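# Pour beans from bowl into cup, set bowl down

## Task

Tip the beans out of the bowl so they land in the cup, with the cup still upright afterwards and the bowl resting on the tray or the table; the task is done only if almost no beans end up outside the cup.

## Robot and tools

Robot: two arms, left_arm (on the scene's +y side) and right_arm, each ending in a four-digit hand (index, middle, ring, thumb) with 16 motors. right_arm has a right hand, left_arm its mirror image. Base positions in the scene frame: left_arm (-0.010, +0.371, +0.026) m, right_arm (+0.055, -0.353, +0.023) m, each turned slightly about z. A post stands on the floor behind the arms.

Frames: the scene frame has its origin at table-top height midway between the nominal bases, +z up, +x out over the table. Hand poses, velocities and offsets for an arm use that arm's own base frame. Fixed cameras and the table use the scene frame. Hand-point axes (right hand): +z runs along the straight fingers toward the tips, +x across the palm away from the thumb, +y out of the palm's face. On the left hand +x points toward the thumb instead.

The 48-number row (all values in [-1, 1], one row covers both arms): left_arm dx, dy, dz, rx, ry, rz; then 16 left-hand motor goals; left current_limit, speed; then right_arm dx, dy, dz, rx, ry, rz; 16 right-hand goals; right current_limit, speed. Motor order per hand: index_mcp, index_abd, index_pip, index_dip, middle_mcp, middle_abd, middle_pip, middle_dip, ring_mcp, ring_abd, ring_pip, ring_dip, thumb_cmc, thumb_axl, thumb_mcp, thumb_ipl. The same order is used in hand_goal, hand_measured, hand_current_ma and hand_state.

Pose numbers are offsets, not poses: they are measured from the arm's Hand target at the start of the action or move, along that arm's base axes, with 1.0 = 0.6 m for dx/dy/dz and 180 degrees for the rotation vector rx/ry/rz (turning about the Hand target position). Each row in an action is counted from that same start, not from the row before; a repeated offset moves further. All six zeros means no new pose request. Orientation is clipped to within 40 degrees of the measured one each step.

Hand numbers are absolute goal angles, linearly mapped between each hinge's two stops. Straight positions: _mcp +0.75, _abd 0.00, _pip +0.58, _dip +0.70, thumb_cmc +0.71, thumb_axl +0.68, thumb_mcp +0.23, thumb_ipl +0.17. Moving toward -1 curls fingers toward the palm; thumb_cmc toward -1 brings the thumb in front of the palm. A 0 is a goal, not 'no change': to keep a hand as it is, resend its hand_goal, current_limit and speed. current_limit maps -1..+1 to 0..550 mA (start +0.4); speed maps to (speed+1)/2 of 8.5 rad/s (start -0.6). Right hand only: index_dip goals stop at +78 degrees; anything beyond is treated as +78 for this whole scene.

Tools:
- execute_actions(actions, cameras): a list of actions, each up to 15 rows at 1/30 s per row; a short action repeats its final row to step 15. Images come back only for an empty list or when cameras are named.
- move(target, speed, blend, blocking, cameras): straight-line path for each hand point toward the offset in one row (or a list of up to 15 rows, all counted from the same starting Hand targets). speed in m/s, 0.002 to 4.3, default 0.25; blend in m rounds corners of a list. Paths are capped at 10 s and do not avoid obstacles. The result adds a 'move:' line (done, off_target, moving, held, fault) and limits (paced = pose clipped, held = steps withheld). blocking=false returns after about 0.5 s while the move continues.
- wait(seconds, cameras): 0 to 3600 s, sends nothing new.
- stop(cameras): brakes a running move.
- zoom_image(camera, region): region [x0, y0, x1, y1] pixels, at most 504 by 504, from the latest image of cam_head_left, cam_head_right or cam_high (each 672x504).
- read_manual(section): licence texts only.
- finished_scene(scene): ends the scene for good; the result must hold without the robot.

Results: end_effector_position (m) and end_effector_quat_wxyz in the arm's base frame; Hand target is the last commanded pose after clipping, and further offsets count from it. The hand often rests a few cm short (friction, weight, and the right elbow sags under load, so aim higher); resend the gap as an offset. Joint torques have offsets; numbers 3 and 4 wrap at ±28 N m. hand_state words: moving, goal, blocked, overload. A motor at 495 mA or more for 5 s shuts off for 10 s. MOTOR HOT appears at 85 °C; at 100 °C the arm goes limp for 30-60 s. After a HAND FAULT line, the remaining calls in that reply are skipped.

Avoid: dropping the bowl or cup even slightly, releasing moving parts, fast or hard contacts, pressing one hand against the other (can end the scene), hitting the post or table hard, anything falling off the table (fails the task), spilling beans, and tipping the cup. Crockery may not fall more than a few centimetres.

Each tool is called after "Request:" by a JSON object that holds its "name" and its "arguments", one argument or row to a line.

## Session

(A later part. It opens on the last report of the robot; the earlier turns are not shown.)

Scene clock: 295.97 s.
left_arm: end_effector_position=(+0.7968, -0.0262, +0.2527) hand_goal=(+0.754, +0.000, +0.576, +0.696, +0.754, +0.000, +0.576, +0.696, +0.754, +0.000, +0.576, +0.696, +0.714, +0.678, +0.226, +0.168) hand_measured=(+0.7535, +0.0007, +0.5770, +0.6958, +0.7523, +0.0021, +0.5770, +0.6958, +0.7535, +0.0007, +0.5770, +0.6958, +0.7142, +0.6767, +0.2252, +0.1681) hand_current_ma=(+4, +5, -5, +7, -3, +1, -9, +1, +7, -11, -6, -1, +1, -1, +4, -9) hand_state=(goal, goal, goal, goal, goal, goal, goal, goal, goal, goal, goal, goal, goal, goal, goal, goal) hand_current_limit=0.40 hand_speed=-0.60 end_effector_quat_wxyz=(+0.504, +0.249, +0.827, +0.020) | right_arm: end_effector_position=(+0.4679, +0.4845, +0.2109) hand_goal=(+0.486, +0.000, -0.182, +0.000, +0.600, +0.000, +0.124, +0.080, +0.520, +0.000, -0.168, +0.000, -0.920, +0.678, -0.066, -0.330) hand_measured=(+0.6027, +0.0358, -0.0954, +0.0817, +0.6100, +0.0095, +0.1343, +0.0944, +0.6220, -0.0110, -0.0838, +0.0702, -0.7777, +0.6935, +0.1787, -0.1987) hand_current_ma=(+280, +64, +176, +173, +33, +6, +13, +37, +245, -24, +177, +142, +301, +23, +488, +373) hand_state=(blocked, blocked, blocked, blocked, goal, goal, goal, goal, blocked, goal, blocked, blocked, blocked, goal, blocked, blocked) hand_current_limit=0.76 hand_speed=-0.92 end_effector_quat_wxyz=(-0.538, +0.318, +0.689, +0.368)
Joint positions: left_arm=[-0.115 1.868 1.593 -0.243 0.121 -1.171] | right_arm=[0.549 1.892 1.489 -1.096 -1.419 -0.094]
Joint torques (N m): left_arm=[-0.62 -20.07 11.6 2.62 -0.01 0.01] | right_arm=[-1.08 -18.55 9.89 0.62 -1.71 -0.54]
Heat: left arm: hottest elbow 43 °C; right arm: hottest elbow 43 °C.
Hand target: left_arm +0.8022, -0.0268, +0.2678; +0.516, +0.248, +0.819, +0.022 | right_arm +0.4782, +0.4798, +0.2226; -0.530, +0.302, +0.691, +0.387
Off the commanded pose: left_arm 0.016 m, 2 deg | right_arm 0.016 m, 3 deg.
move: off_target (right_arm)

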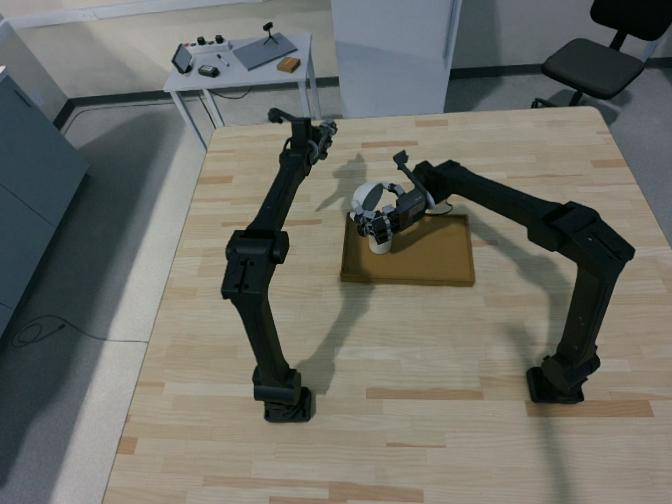

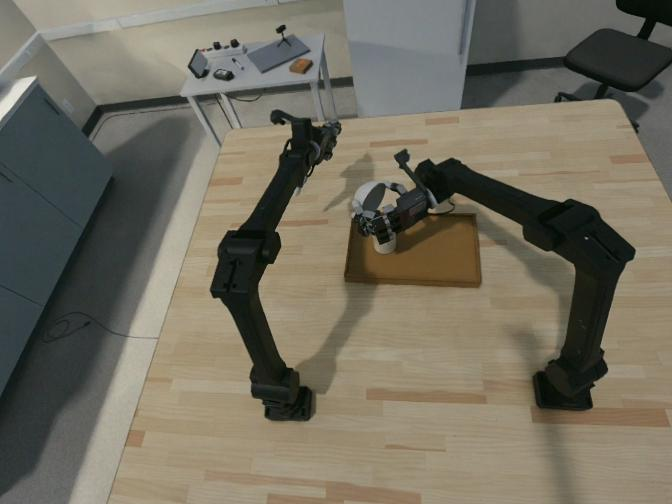

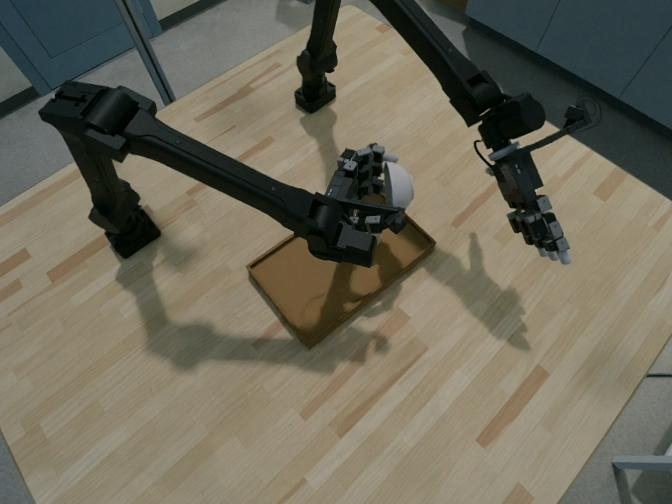

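Request:
{"name": "move", "arguments": {
  "target": [
    [0,0,0,0,0,0,0.754,0,0.576,0.696,0.754,0,0.576,0.696,0.754,0,0.576,0.696,0.714,0.678,0.226,0.168,0.40,-0.60,-0.0277,-0.0290,-0.0300,0,0,0,0.486,0.0,-0.183,0.0,0.60,0,0.124,0.08,0.52,0,-0.168,0.0,-0.92,0.677,-0.067,-0.33,0.76,-0.92]
  ],
  "speed": [0.04],
  "cameras": ["cam_high","cam_head_left","cam_head_right"]
}}

Request:
{"name": "zoom_image", "arguments": {
  "camera": "cam_head_left",
  "region": [330, 170, 430, 280]
}}

Request:
{"name": "zoom_image", "arguments": {
  "camera": "cam_head_right",
  "region": [340, 170, 440, 280]
}}

Scene clock: 300.93 s.
left_arm: end_effector_position=(+0.7968, -0.0262, +0.2527) hand_goal=(+0.754, +0.000, +0.576, +0.696, +0.754, +0.000, +0.576, +0.696, +0.754, +0.000, +0.576, +0.696, +0.714, +0.678, +0.226, +0.168) hand_measured=(+0.7535, +0.0007, +0.5770, +0.6958, +0.7535, +0.0021, +0.5770, +0.6958, +0.7523, +0.0007, +0.5770, +0.6958, +0.7142, +0.6767, +0.2262, +0.1681) hand_current_ma=(+10, +4, -3, -7, -6, -1, -5, +6, +7, -16, -9, -7, -3, -7, +13, -3) hand_state=(goal, goal, goal, goal, goal, goal, goal, goal, goal, goal, goal, goal, goal, goal, goal, goal) hand_current_limit=0.40 hand_speed=-0.60 end_effector_quat_wxyz=(+0.504, +0.249, +0.827, +0.020) | right_arm: end_effector_position=(+0.4531, +0.4679, +0.1805) hand_goal=(+0.486, +0.000, -0.182, +0.000, +0.600, +0.000, +0.124, +0.080, +0.520, +0.000, -0.168, +0.000, -0.920, +0.678, -0.066, -0.330) hand_measured=(+0.6039, +0.0373, -0.0967, +0.0817, +0.6100, +0.0095, +0.1343, +0.0957, +0.6220, -0.0110, -0.0838, +0.0702, -0.7765, +0.6935, +0.1797, -0.1987) hand_current_ma=(+272, +53, +180, +176, +33, +9, +22, +34, +249, -25, +179, +143, +305, +31, +487, +384) hand_state=(blocked, blocked, blocked, blocked, goal, goal, goal, goal, blocked, goal, blocked, blocked, blocked, goal, blocked, blocked) hand_current_limit=0.76 hand_speed=-0.92 end_effector_quat_wxyz=(-0.542, +0.324, +0.686, +0.362)
Joint positions: left_arm=[-0.115 1.868 1.593 -0.243 0.121 -1.171] | right_arm=[0.537 1.892 1.406 -1.108 -1.42 -0.17]
Joint torques (N m): left_arm=[-0.5 -20.13 11.59 2.62 -0.01 0.01] | right_arm=[-1.03 -19.9 9.17 0.46 -1.65 -0.54]
Heat: left arm: hottest elbow 43 °C; right arm: hottest elbow 42 °C.
Hand target: left_arm +0.8022, -0.0268, +0.2678; +0.516, +0.248, +0.819, +0.022 | right_arm +0.4618, +0.4623, +0.2046; -0.530, +0.302, +0.691, +0.387
Off the commanded pose: left_arm 0.016 m, 2 deg | right_arm 0.026 m, 4 deg.
move: off_target (right_arm)

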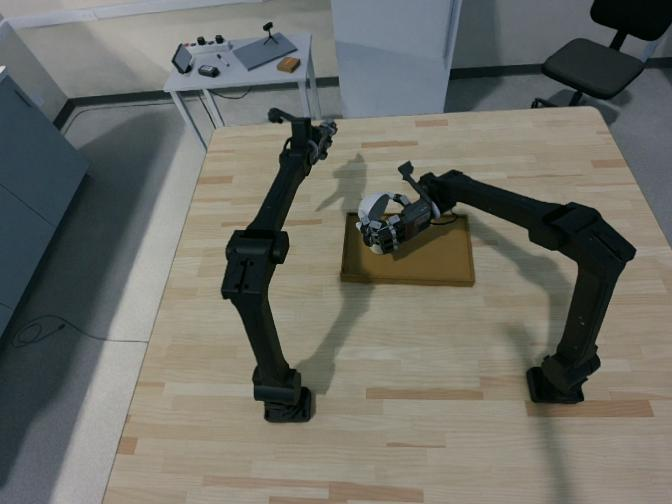

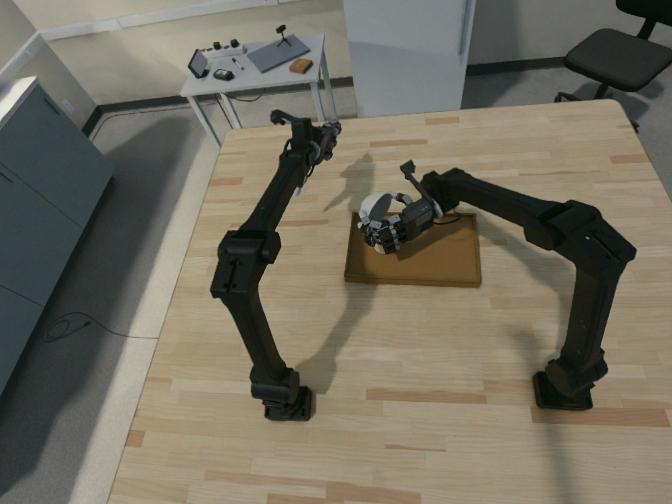

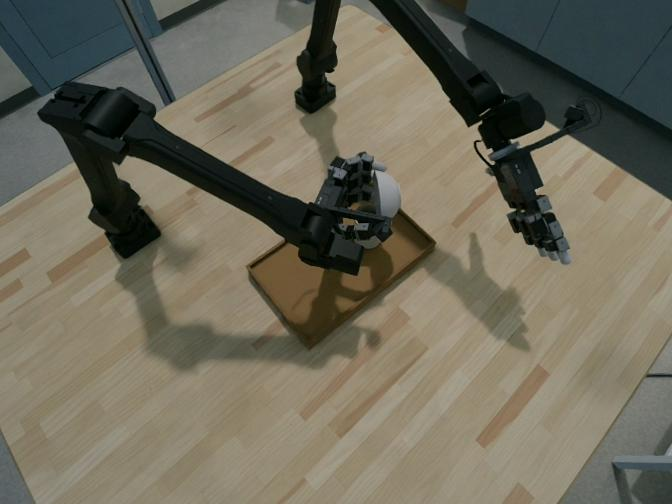

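Scaled by 4.582 from the camera's image (finer frame: 960x720).

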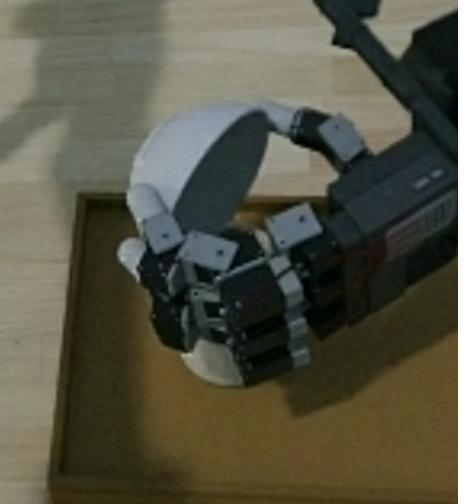

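Scaled by 4.582 from the camera's image (finer frame: 960x720).

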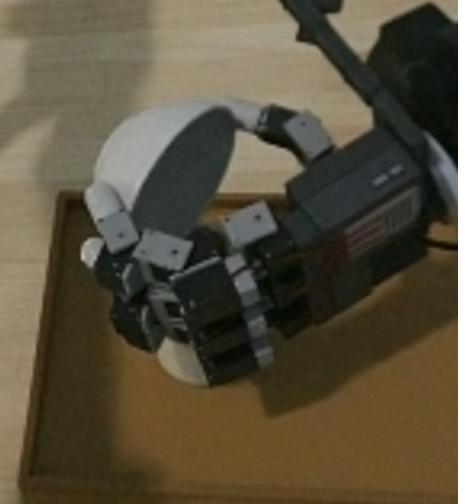

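Request:
{"name": "zoom_image", "arguments": {
  "camera": "cam_head_left",
  "region": [360, 195, 410, 245]
}}

Request:
{"name": "zoom_image", "arguments": {
  "camera": "cam_head_right",
  "region": [360, 195, 410, 245]
}}

Request:
{"name": "zoom_image", "arguments": {
  "camera": "cam_high",
  "region": [340, 180, 410, 270]
}}

Scaled by 10.080 from the camera's image (finer frame: 960x720).

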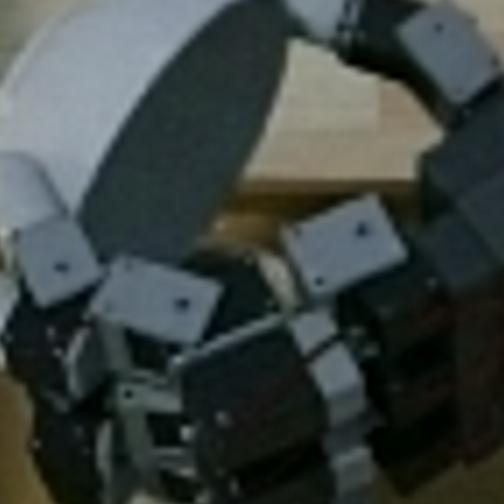

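Scaled by 10.080 from the camera's image (finer frame: 960x720).

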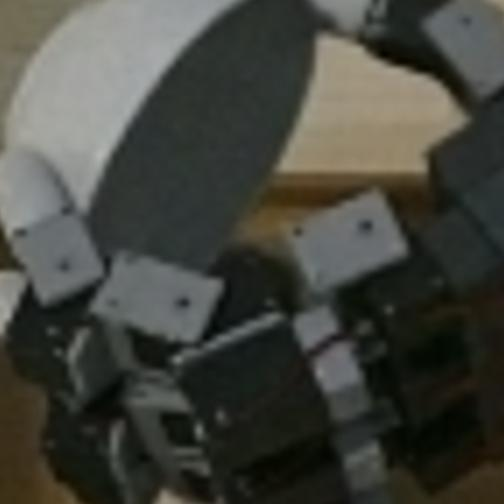

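Scaled by 5.600 from the camera's image (finer frame: 960x720).

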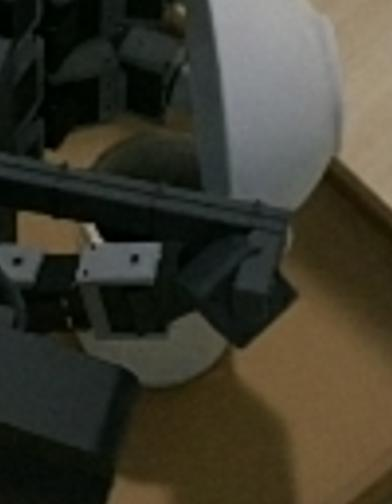

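Request:
{"name": "zoom_image", "arguments": {
  "camera": "cam_high",
  "region": [350, 195, 385, 230]
}}

Scaled by 14.400 from the camera's image (finer frame: 960x720).

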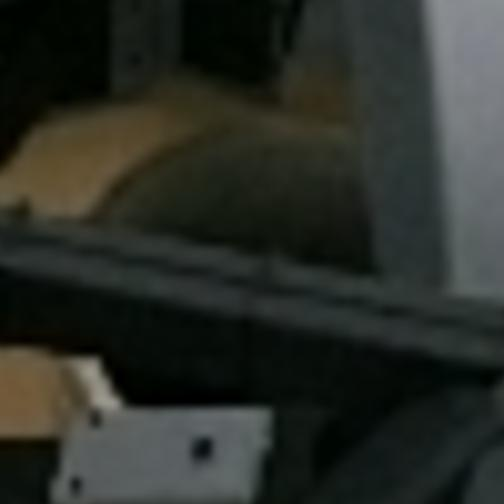

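Request:
{"name": "move", "arguments": {
  "target": [
    [0,0,0,0,0,0,0.754,0,0.576,0.696,0.754,0,0.576,0.696,0.754,0,0.576,0.696,0.714,0.678,0.226,0.168,0.40,-0.60,-0.0079,-0.0110,-0.0041,0.0351,-0.0450,0.0040,0.486,0.0,-0.183,0.0,0.60,0,0.124,0.08,0.52,0,-0.168,0.0,-0.92,0.677,-0.067,-0.33,0.76,-0.92]
  ],
  "speed": [0.04],
  "cameras": ["cam_high","cam_head_left","cam_head_right"]
}}

Request:
{"name": "zoom_image", "arguments": {
  "camera": "cam_head_left",
  "region": [330, 170, 430, 280]
}}

Request:
{"name": "zoom_image", "arguments": {
  "camera": "cam_head_right",
  "region": [360, 195, 410, 245]
}}

Request:
{"name": "zoom_image", "arguments": {
  "camera": "cam_high",
  "region": [340, 180, 410, 270]
}}

Scene clock: 310.93 s.
left_arm: end_effector_position=(+0.7968, -0.0262, +0.2527) hand_goal=(+0.754, +0.000, +0.576, +0.696, +0.754, +0.000, +0.576, +0.696, +0.754, +0.000, +0.576, +0.696, +0.714, +0.678, +0.226, +0.168) hand_measured=(+0.7523, +0.0007, +0.5770, +0.6958, +0.7535, +0.0021, +0.5770, +0.6958, +0.7535, +0.0007, +0.5770, +0.6958, +0.7142, +0.6777, +0.2252, +0.1672) hand_current_ma=(+18, +8, +6, +11, +0, +4, +4, -3, +8, -11, -13, -5, +2, -4, +3, -8) hand_state=(goal, goal, goal, goal, goal, goal, goal, goal, goal, goal, goal, goal, goal, goal, goal, goal) hand_current_limit=0.40 hand_speed=-0.60 end_effector_quat_wxyz=(+0.504, +0.249, +0.827, +0.020) | right_arm: end_effector_position=(+0.4478, +0.4614, +0.1829) hand_goal=(+0.486, +0.000, -0.182, +0.000, +0.600, +0.000, +0.124, +0.080, +0.520, +0.000, -0.168, +0.000, -0.920, +0.678, -0.066, -0.330) hand_measured=(+0.6039, +0.0373, -0.0954, +0.0817, +0.6112, +0.0095, +0.1343, +0.0957, +0.6220, -0.0110, -0.0826, +0.0702, -0.7777, +0.6925, +0.1797, -0.1987) hand_current_ma=(+268, +49, +168, +165, +36, +12, +10, +27, +235, -21, +181, +132, +312, +30, +477, +382) hand_state=(blocked, blocked, blocked, blocked, goal, goal, goal, goal, blocked, goal, blocked, blocked, blocked, goal, blocked, blocked) hand_current_limit=0.76 hand_speed=-0.92 end_effector_quat_wxyz=(-0.512, +0.261, +0.704, +0.418)
Joint positions: left_arm=[-0.115 1.868 1.593 -0.243 0.121 -1.171] | right_arm=[0.528 1.892 1.354 -1.055 -1.444 -0.353]
Joint torques (N m): left_arm=[-0.5 -20.13 11.59 2.62 -0.01 0.02] | right_arm=[-1.03 -18.9 8.88 0.7 -1.72 -0.53]
Heat: left arm: hottest elbow 43 °C; right arm: hottest elbow 41 °C.
Hand target: left_arm +0.8022, -0.0268, +0.2678; +0.516, +0.248, +0.819, +0.022 | right_arm +0.4568, +0.4558, +0.2021; -0.498, +0.240, +0.707, +0.442
Off the commanded pose: left_arm 0.016 m, 2 deg | right_arm 0.022 m, 4 deg.
move: off_target (right_arm)

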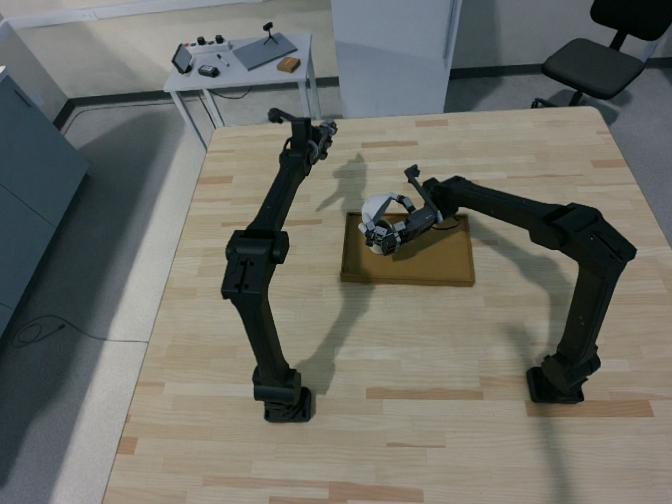

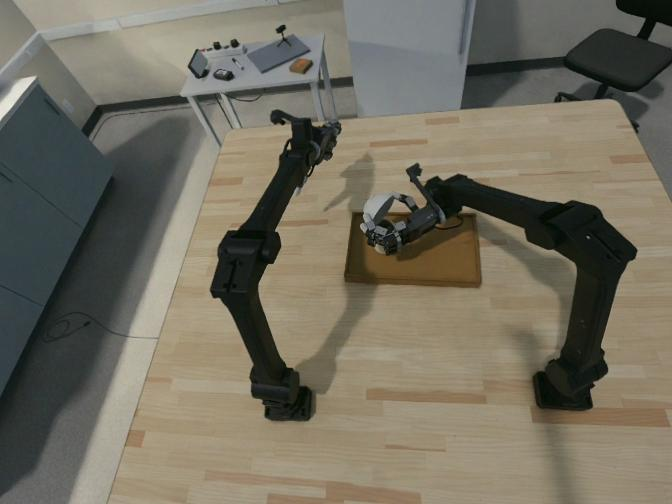

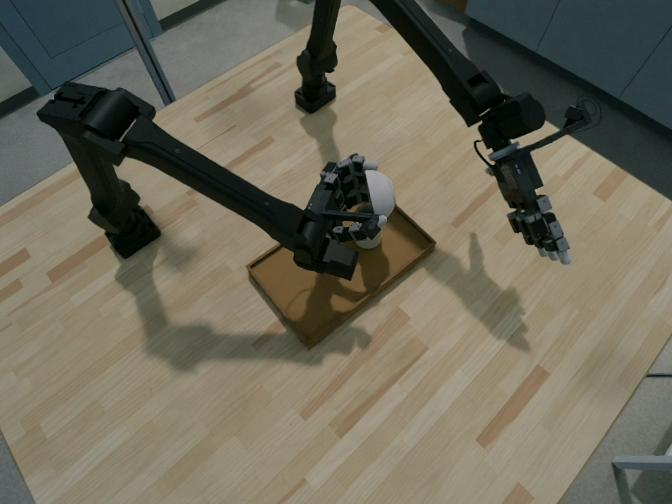

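Scaled by 4.582 from the camera's image (finer frame: 960x720).

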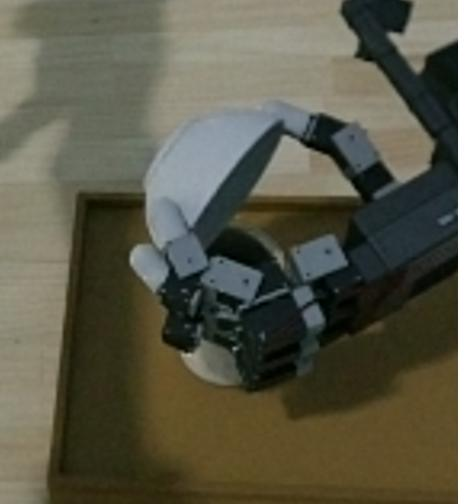

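Scaled by 10.080 from the camera's image (finer frame: 960x720).

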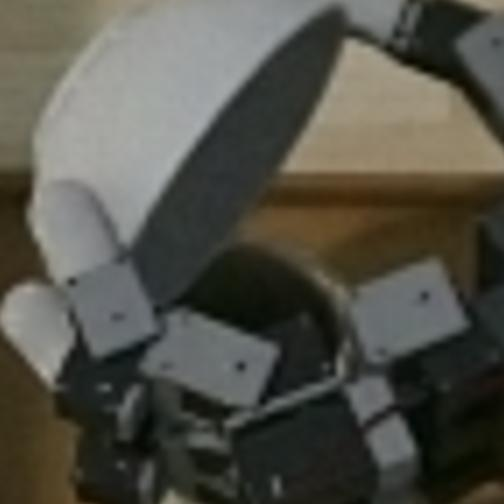

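Scaled by 5.600 from the camera's image (finer frame: 960x720).

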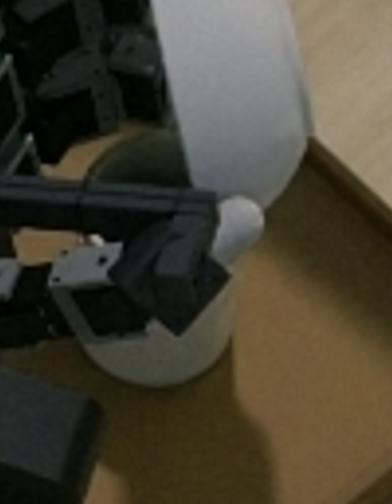

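Request:
{"name": "move", "arguments": {
  "target": [
    [0,0,0,0,0,0,0.754,0,0.576,0.696,0.754,0,0.576,0.696,0.754,0,0.576,0.696,0.714,0.678,0.226,0.168,0.40,-0.60,-0.0079,-0.0110,-0.0041,0.0351,-0.0450,0.0040,0.486,0.0,-0.183,0.0,0.60,0,0.124,0.08,0.52,0,-0.168,0.0,-0.92,0.677,-0.067,-0.33,0.76,-0.92]
  ],
  "speed": [0.04],
  "cameras": ["cam_high","cam_head_left","cam_head_right"]
}}

Request:
{"name": "zoom_image", "arguments": {
  "camera": "cam_head_left",
  "region": [340, 180, 410, 260]
}}

Request:
{"name": "zoom_image", "arguments": {
  "camera": "cam_head_right",
  "region": [360, 195, 410, 245]
}}

Request:
{"name": "zoom_image", "arguments": {
  "camera": "cam_high",
  "region": [340, 180, 410, 270]
}}

Scene clock: 315.23 s.
left_arm: end_effector_position=(+0.7968, -0.0262, +0.2527) hand_goal=(+0.754, +0.000, +0.576, +0.696, +0.754, +0.000, +0.576, +0.696, +0.754, +0.000, +0.576, +0.696, +0.714, +0.678, +0.226, +0.168) hand_measured=(+0.7535, +0.0007, +0.5770, +0.6958, +0.7535, +0.0021, +0.5770, +0.6958, +0.7535, +0.0007, +0.5770, +0.6958, +0.7142, +0.6767, +0.2262, +0.1681) hand_current_ma=(+8, +6, +0, +9, -1, -2, -1, +6, -1, -12, -7, -10, +3, +0, +14, +5) hand_state=(goal, goal, goal, goal, goal, goal, goal, goal, goal, goal, goal, goal, goal, goal, goal, goal) hand_current_limit=0.40 hand_speed=-0.60 end_effector_quat_wxyz=(+0.504, +0.249, +0.827, +0.020) | right_arm: end_effector_position=(+0.4430, +0.4550, +0.1903) hand_goal=(+0.486, +0.000, -0.182, +0.000, +0.600, +0.000, +0.124, +0.080, +0.520, +0.000, -0.168, +0.000, -0.920, +0.678, -0.066, -0.330) hand_measured=(+0.6027, +0.0373, -0.0967, +0.0779, +0.6136, +0.0095, +0.1356, +0.0919, +0.6232, -0.0110, -0.0838, +0.0702, -0.7777, +0.6935, +0.1797, -0.2006) hand_current_ma=(+278, +50, +170, +160, +35, +8, +10, +31, +247, -33, +176, +136, +306, +39, +486, +374) hand_state=(blocked, blocked, blocked, blocked, goal, goal, goal, goal, blocked, goal, blocked, blocked, blocked, goal, blocked, blocked) hand_current_limit=0.76 hand_speed=-0.92 end_effector_quat_wxyz=(-0.472, +0.191, +0.716, +0.476)
Joint positions: left_arm=[-0.115 1.868 1.593 -0.243 0.121 -1.171] | right_arm=[0.52 1.894 1.313 -0.991 -1.471 -0.529]
Joint torques (N m): left_arm=[-0.44 -20.07 11.56 2.61 -0.01 0.02] | right_arm=[-1.08 -17.32 8.69 0.64 -1.73 -0.5]
Heat: left arm: hottest elbow 43 °C; right arm: hottest wrist yaw 41 °C.
Hand target: left_arm +0.8022, -0.0268, +0.2678; +0.516, +0.248, +0.819, +0.022 | right_arm +0.4521, +0.4492, +0.1997; -0.462, +0.176, +0.716, +0.493
Off the commanded pose: left_arm 0.016 m, 2 deg | right_arm 0.014 m, 3 deg.
move: off_target (right_arm)

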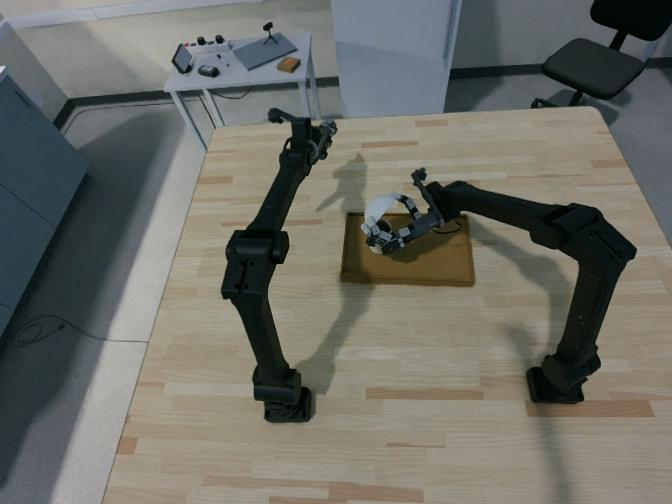

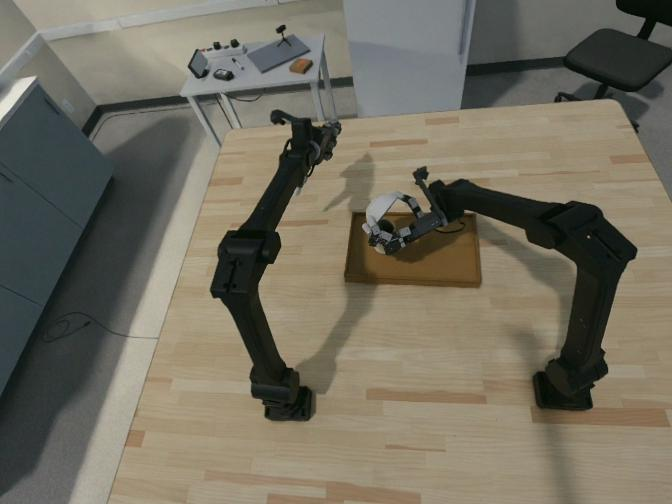

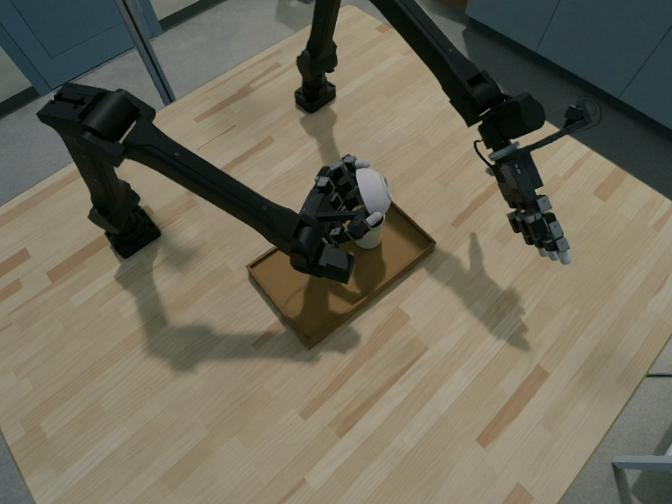

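Scaled by 6.300 from the camera's image (finer frame: 960x720).

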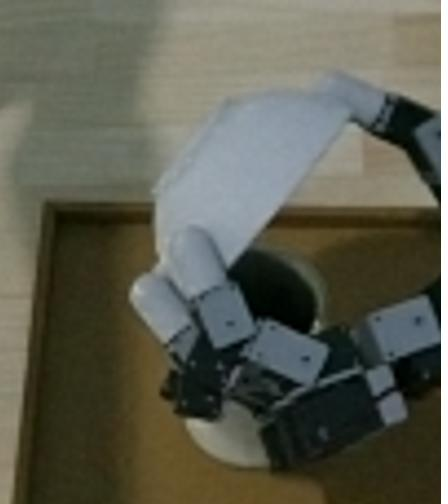

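Scaled by 10.080 from the camera's image (finer frame: 960x720).

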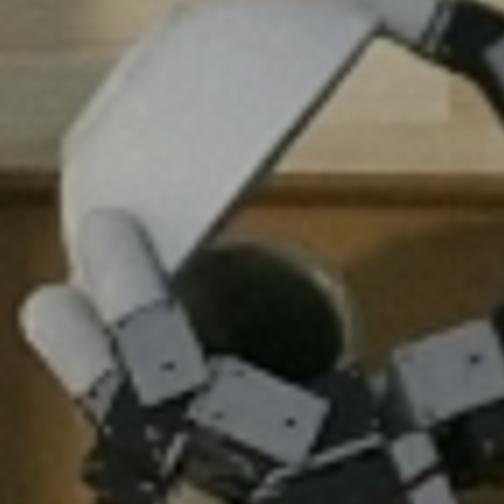

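Scaled by 5.600 from the camera's image (finer frame: 960x720).

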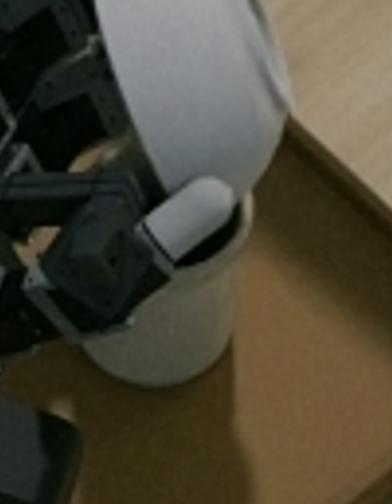

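Request:
{"name": "move", "arguments": {
  "target": [
    [0,0,0,0,0,0,0.754,0,0.576,0.696,0.754,0,0.576,0.696,0.754,0,0.576,0.696,0.714,0.678,0.226,0.168,0.40,-0.60,0.0452,0.0600,0.0492,-0.1290,0.1605,-0.0237,0.486,0.0,-0.183,0.0,0.60,0,0.124,0.08,0.52,0,-0.168,0.0,-0.92,0.677,-0.067,-0.33,0.76,-0.92]
  ],
  "speed": [0.08],
  "cameras": ["cam_high","cam_head_left","cam_head_right"]
}}

Request:
{"name": "zoom_image", "arguments": {
  "camera": "cam_high",
  "region": [340, 140, 430, 250]
}}

Request:
{"name": "zoom_image", "arguments": {
  "camera": "cam_head_left",
  "region": [340, 180, 420, 260]
}}

Scene clock: 321.60 s.
left_arm: end_effector_position=(+0.7968, -0.0262, +0.2527) hand_goal=(+0.754, +0.000, +0.576, +0.696, +0.754, +0.000, +0.576, +0.696, +0.754, +0.000, +0.576, +0.696, +0.714, +0.678, +0.226, +0.168) hand_measured=(+0.7535, +0.0007, +0.5770, +0.6958, +0.7535, +0.0021, +0.5770, +0.6958, +0.7535, +0.0007, +0.5770, +0.6958, +0.7142, +0.6777, +0.2262, +0.1681) hand_current_ma=(+1, +3, +1, +4, -1, +6, -2, +0, +6, -2, -14, +2, +4, -12, -4, +0) hand_state=(goal, goal, goal, goal, goal, goal, goal, goal, goal, goal, goal, goal, goal, goal, goal, goal) hand_current_limit=0.40 hand_speed=-0.60 end_effector_quat_wxyz=(+0.504, +0.249, +0.827, +0.020) | right_arm: end_effector_position=(+0.4726, +0.4685, +0.1858) hand_goal=(+0.486, +0.000, -0.182, +0.000, +0.600, +0.000, +0.124, +0.080, +0.520, +0.000, -0.168, +0.000, -0.920, +0.678, -0.066, -0.330) hand_measured=(+0.6100, +0.0314, -0.0967, +0.0715, +0.6148, +0.0095, +0.1343, +0.0919, +0.6220, -0.0198, -0.0826, +0.0689, -0.7765, +0.6967, +0.1797, -0.2044) hand_current_ma=(+294, +45, +174, +143, +44, +6, +9, +24, +249, -43, +182, +138, +311, +35, +490, +354) hand_state=(blocked, blocked, blocked, blocked, goal, goal, goal, goal, blocked, goal, blocked, blocked, blocked, goal, blocked, blocked) hand_current_limit=0.76 hand_speed=-0.92 end_effector_quat_wxyz=(+0.572, -0.438, -0.638, -0.270)
Joint positions: left_arm=[-0.115 1.868 1.593 -0.243 0.121 -1.171] | right_arm=[0.535 1.892 1.519 -1.165 -1.371 0.195]
Joint torques (N m): left_arm=[-0.5 -20.13 11.59 2.61 -0.02 0.01] | right_arm=[1.55 -20.54 14.13 0.55 -1.52 -0.28]
Heat: left arm: hottest elbow 43 °C; right arm: hottest elbow 41 °C.
Hand target: left_arm +0.8022, -0.0268, +0.2678; +0.516, +0.248, +0.819, +0.022 | right_arm +0.4793, +0.4852, +0.2292; +0.562, -0.407, -0.656, -0.297
Off the commanded pose: left_arm 0.016 m, 2 deg | right_arm 0.047 m, 5 deg.
move: off_target (right_arm)

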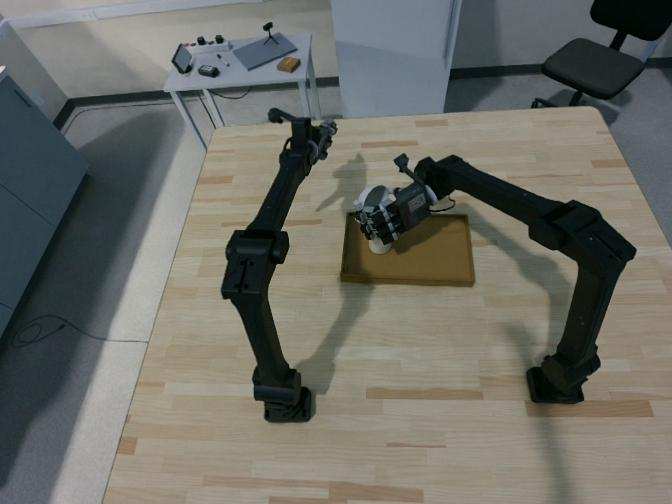

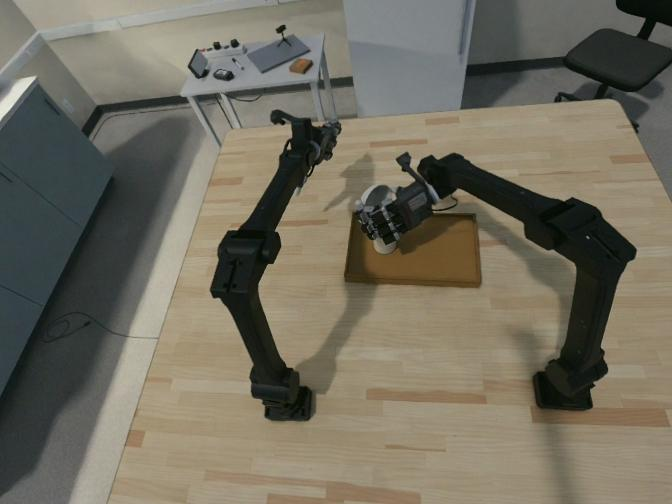

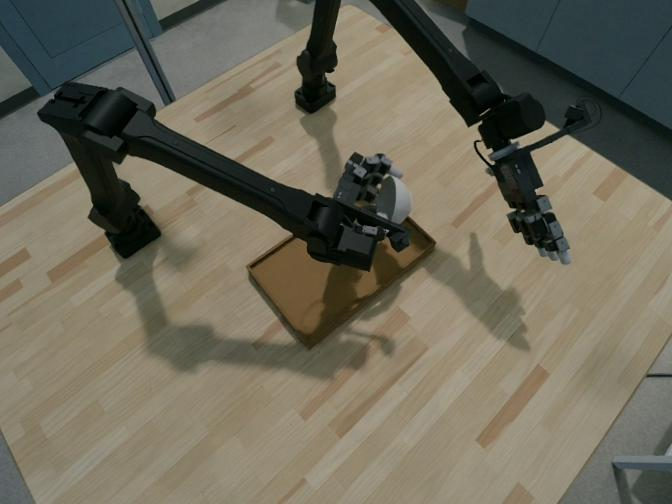

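Scaled by 4.582 from the camera's image (finer frame: 960x720).

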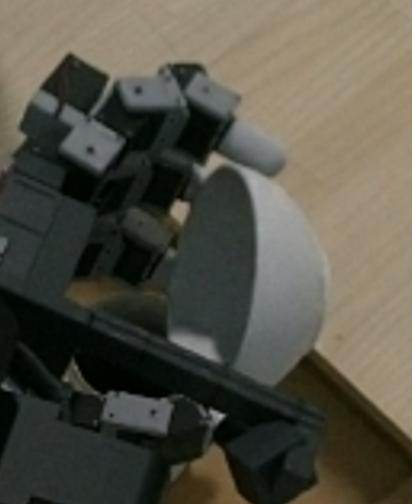

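Scaled by 6.300 from the camera's image (finer frame: 960x720).

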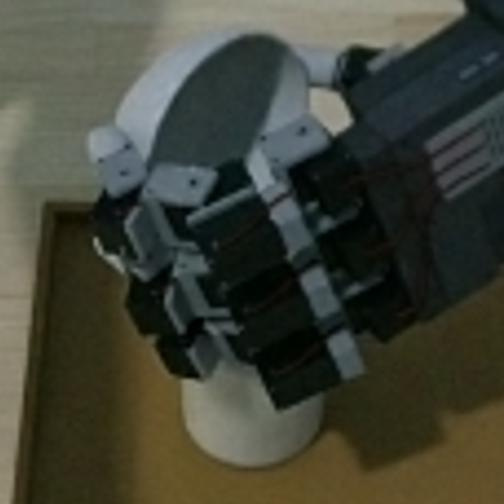

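Request:
{"name": "move", "arguments": {
  "target": [
    [0,0,0,0,0,0,0.754,0,0.576,0.696,0.754,0,0.576,0.696,0.754,0,0.576,0.696,0.714,0.678,0.226,0.168,0.40,-0.60,0.0268,0.0262,0.0350,-0.1814,0.2519,-0.0830,0.486,0.0,-0.183,0.0,0.60,0,0.124,0.08,0.52,0,-0.168,0.0,-0.88,0.677,-0.067,-0.33,0.76,-0.92]
  ],
  "speed": [0.12],
  "cameras": ["cam_high","cam_head_left","cam_head_right"]
}}

Request:
{"name": "zoom_image", "arguments": {
  "camera": "cam_head_left",
  "region": [320, 130, 430, 260]
}}

Request:
{"name": "zoom_image", "arguments": {
  "camera": "cam_high",
  "region": [340, 130, 430, 250]
}}

Scene clock: 329.07 s.
left_arm: end_effector_position=(+0.7968, -0.0262, +0.2527) hand_goal=(+0.754, +0.000, +0.576, +0.696, +0.754, +0.000, +0.576, +0.696, +0.754, +0.000, +0.576, +0.696, +0.714, +0.678, +0.226, +0.168) hand_measured=(+0.7535, +0.0007, +0.5770, +0.6958, +0.7535, +0.0007, +0.5770, +0.6958, +0.7535, +0.0007, +0.5770, +0.6958, +0.7142, +0.6777, +0.2262, +0.1681) hand_current_ma=(+4, +2, +0, +5, +4, +2, -4, -2, +16, -8, -11, +4, -1, -12, +6, +2) hand_state=(goal, goal, goal, goal, goal, goal, goal, goal, goal, goal, goal, goal, goal, goal, goal, goal) hand_current_limit=0.40 hand_speed=-0.60 end_effector_quat_wxyz=(+0.504, +0.249, +0.827, +0.020) | right_arm: end_effector_position=(+0.4925, +0.4848, +0.2225) hand_goal=(+0.486, +0.000, -0.182, +0.000, +0.600, +0.000, +0.124, +0.080, +0.520, +0.000, -0.168, +0.000, -0.880, +0.678, -0.066, -0.330) hand_measured=(+0.6088, +0.0300, -0.0967, +0.0715, +0.6124, +0.0080, +0.1356, +0.0932, +0.6220, -0.0198, -0.0826, +0.0689, -0.7765, +0.6967, +0.1807, -0.2044) hand_current_ma=(+285, +55, +173, +148, +39, +9, +11, +28, +240, -40, +191, +148, +216, +43, +482, +359) hand_state=(blocked, blocked, blocked, blocked, goal, goal, goal, goal, blocked, goal, blocked, blocked, blocked, goal, blocked, blocked) hand_current_limit=0.76 hand_speed=-0.92 end_effector_quat_wxyz=(-0.588, +0.718, +0.372, -0.019)
Joint positions: left_arm=[-0.115 1.868 1.593 -0.243 0.121 -1.171] | right_arm=[0.578 2.043 2.026 -1.346 -1.252 1.343]
Joint torques (N m): left_arm=[-0.5 -20.07 11.56 2.63 -0.01 0.01] | right_arm=[1.55 -21.77 15.32 0.64 -1.34 -0.05]
Heat: left arm: hottest elbow 43 °C; right arm: hottest elbow 43 °C.
Hand target: left_arm +0.8022, -0.0268, +0.2678; +0.516, +0.248, +0.819, +0.022 | right_arm +0.4954, +0.5008, +0.2502; -0.592, +0.704, +0.391, -0.003
Off the commanded pose: left_arm 0.016 m, 2 deg | right_arm 0.032 m, 3 deg.
move: off_target (right_arm)

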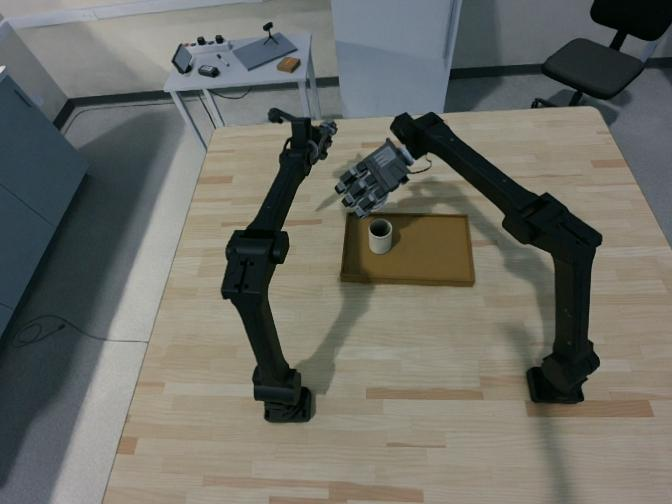

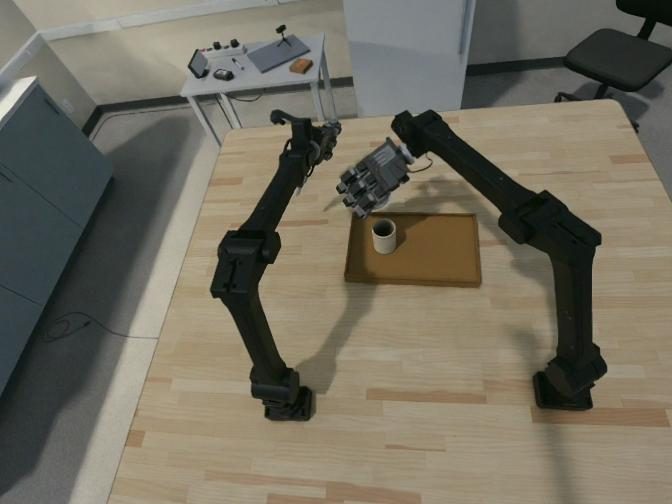

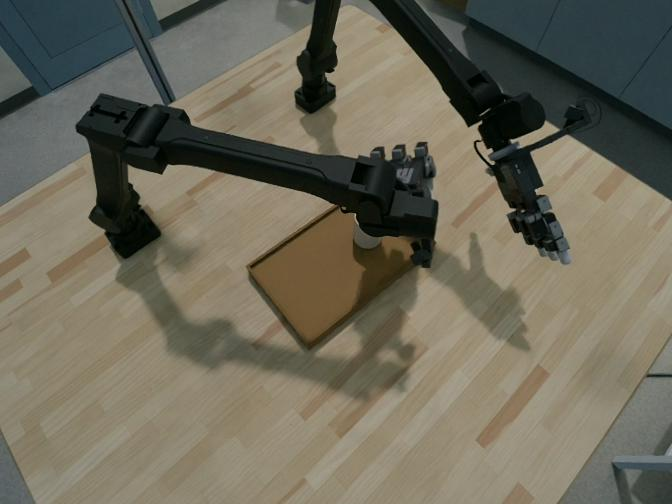

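Scaled by 3.877 from the camera's image (finer frame: 960x720).

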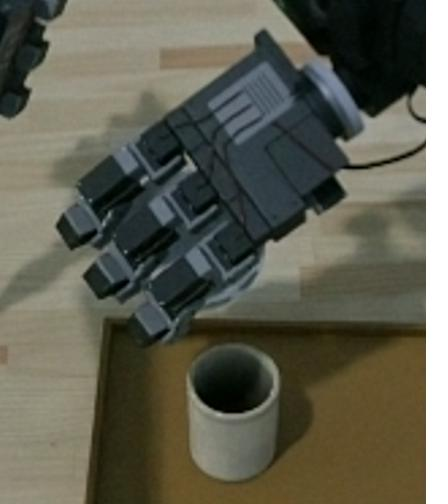

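Scaled by 4.200 from the camera's image (finer frame: 960x720).

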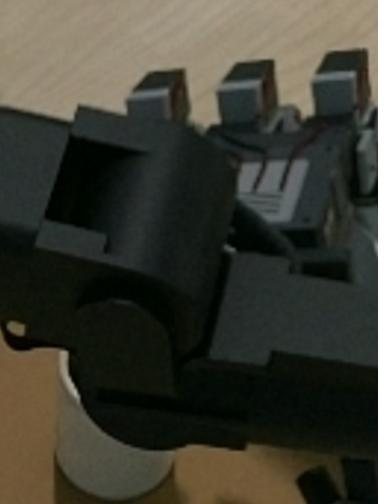

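Request:
{"name": "zoom_image", "arguments": {
  "camera": "cam_head_left",
  "region": [362, 210, 398, 262]
}}

Request:
{"name": "zoom_image", "arguments": {
  "camera": "cam_head_right",
  "region": [365, 210, 401, 262]
}}

Request:
{"name": "zoom_image", "arguments": {
  "camera": "cam_head_left",
  "region": [350, 180, 400, 220]
}}

Scaled by 9.692 from the camera's image (finer frame: 960x720).

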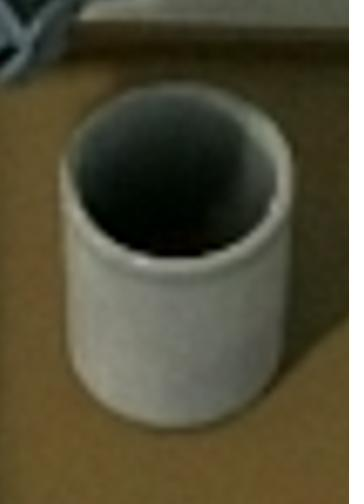

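Scaled by 9.692 from the camera's image (finer frame: 960x720).

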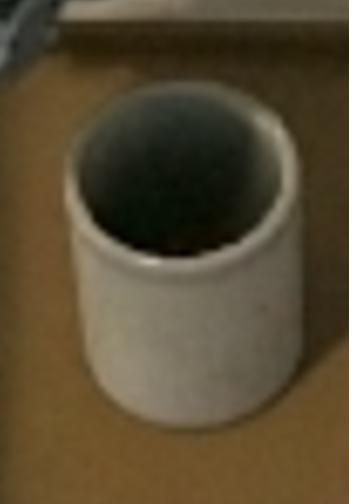

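Scaled by 10.080 from the camera's image (finer frame: 960x720).

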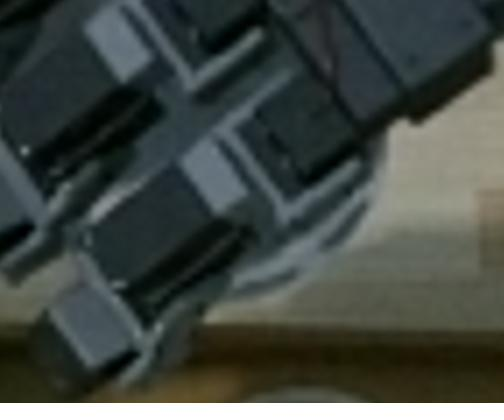

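Request:
{"name": "move", "arguments": {
  "target": [
    [0,0,0,0,0,0,0.754,0,0.576,0.696,0.754,0,0.576,0.696,0.754,0,0.576,0.696,0.714,0.678,0.226,0.168,0.40,-0.60,-0.0673,-0.2180,0,-0.0342,0.0629,-0.0607,0.486,0.0,-0.183,0.0,0.60,0,0.124,0.08,0.52,0,-0.168,0.0,-0.88,0.677,-0.067,-0.33,0.76,-0.92],
    [0,0,0,0,0,0,0.754,0,0.576,0.696,0.754,0,0.576,0.696,0.754,0,0.576,0.696,0.714,0.678,0.226,0.168,0.40,-0.60,-0.1257,-0.3980,-0.1170,-0.0684,0.1258,-0.1215,0.486,0.0,-0.183,0.0,0.60,0,0.124,0.08,0.52,0,-0.168,0.0,-0.88,0.677,-0.067,-0.33,0.76,-0.92]
  ],
  "speed": [0.15, 0.12],
  "blend": [0.03, 0],
  "cameras": ["cam_high","cam_head_left","cam_head_right"]
}}

Request:
{"name": "zoom_image", "arguments": {
  "camera": "cam_head_left",
  "region": [400, 160, 500, 290]
}}

Request:
{"name": "zoom_image", "arguments": {
  "camera": "cam_high",
  "region": [230, 160, 440, 350]
}}

Scene clock: 334.13 s.
left_arm: end_effector_position=(+0.7968, -0.0262, +0.2527) hand_goal=(+0.754, +0.000, +0.576, +0.696, +0.754, +0.000, +0.576, +0.696, +0.754, +0.000, +0.576, +0.696, +0.714, +0.678, +0.226, +0.168) hand_measured=(+0.7535, +0.0007, +0.5770, +0.6958, +0.7535, +0.0021, +0.5770, +0.6958, +0.7535, +0.0007, +0.5770, +0.6958, +0.7142, +0.6777, +0.2262, +0.1681) hand_current_ma=(+8, +1, -7, +13, -4, +9, -4, +13, +6, -16, -9, -6, -6, +5, -3, -8) hand_state=(goal, goal, goal, goal, goal, goal, goal, goal, goal, goal, goal, goal, goal, goal, goal, goal) hand_current_limit=0.40 hand_speed=-0.60 end_effector_quat_wxyz=(+0.504, +0.249, +0.827, +0.020) | right_arm: end_effector_position=(+0.4162, +0.2654, +0.1585) hand_goal=(+0.486, +0.000, -0.182, +0.000, +0.600, +0.000, +0.124, +0.080, +0.520, +0.000, -0.168, +0.000, -0.880, +0.678, -0.066, -0.330) hand_measured=(+0.6100, +0.0300, -0.0967, +0.0715, +0.6136, +0.0080, +0.1343, +0.0919, +0.6208, -0.0228, -0.0826, +0.0689, -0.7777, +0.6967, +0.1797, -0.2044) hand_current_ma=(+285, +43, +180, +151, +38, +9, +9, +19, +244, -40, +187, +138, +221, +37, +477, +362) hand_state=(blocked, blocked, blocked, blocked, goal, goal, goal, goal, blocked, blocked, blocked, blocked, blocked, goal, blocked, blocked) hand_current_limit=0.76 hand_speed=-0.92 end_effector_quat_wxyz=(-0.563, +0.812, +0.122, -0.090)
Joint positions: left_arm=[-0.115 1.868 1.593 -0.243 0.121 -1.171] | right_arm=[0.296 1.709 1.38 -1.271 -1.214 1.548]
Joint torques (N m): left_arm=[-0.5 -20.19 11.58 2.61 -0.01 0.02] | right_arm=[-0.62 -18.96 9.11 0.65 -1.37 0.12]
Heat: left arm: hottest elbow 43 °C; right arm: hottest elbow 43 °C.
Hand target: left_arm +0.8022, -0.0268, +0.2678; +0.516, +0.248, +0.819, +0.022 | right_arm +0.4200, +0.2621, +0.1799; -0.569, +0.810, +0.126, -0.070
Off the commanded pose: left_arm 0.016 m, 2 deg | right_arm 0.022 m, 2 deg.
move: off_target (right_arm)

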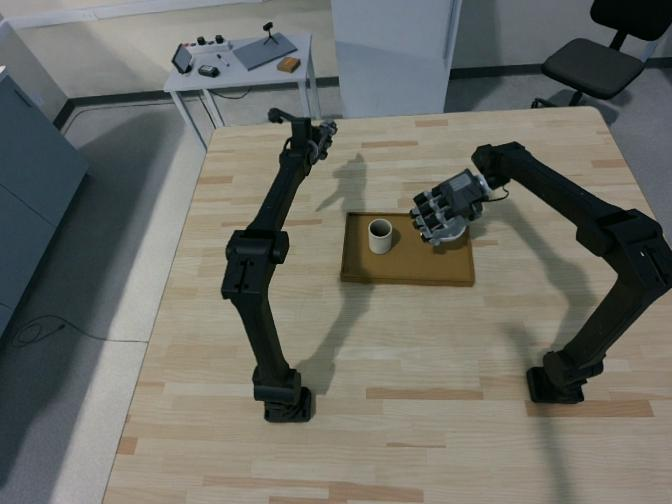

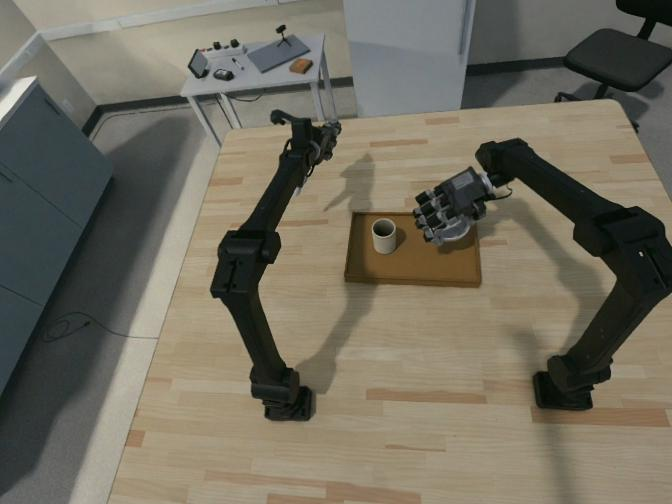

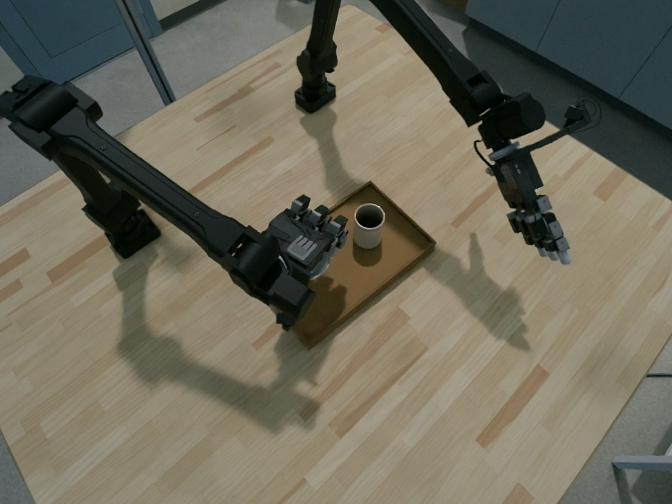

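Scaled by 3.877 from the camera's image (finer frame: 960x720).

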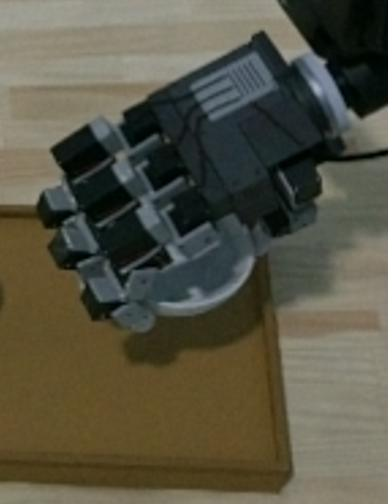

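Scaled by 2.400 from the camera's image (finer frame: 960x720).

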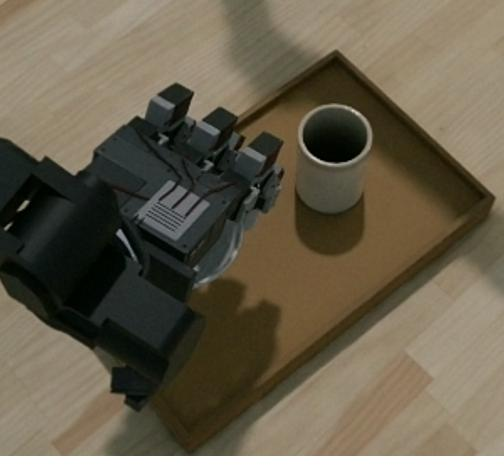

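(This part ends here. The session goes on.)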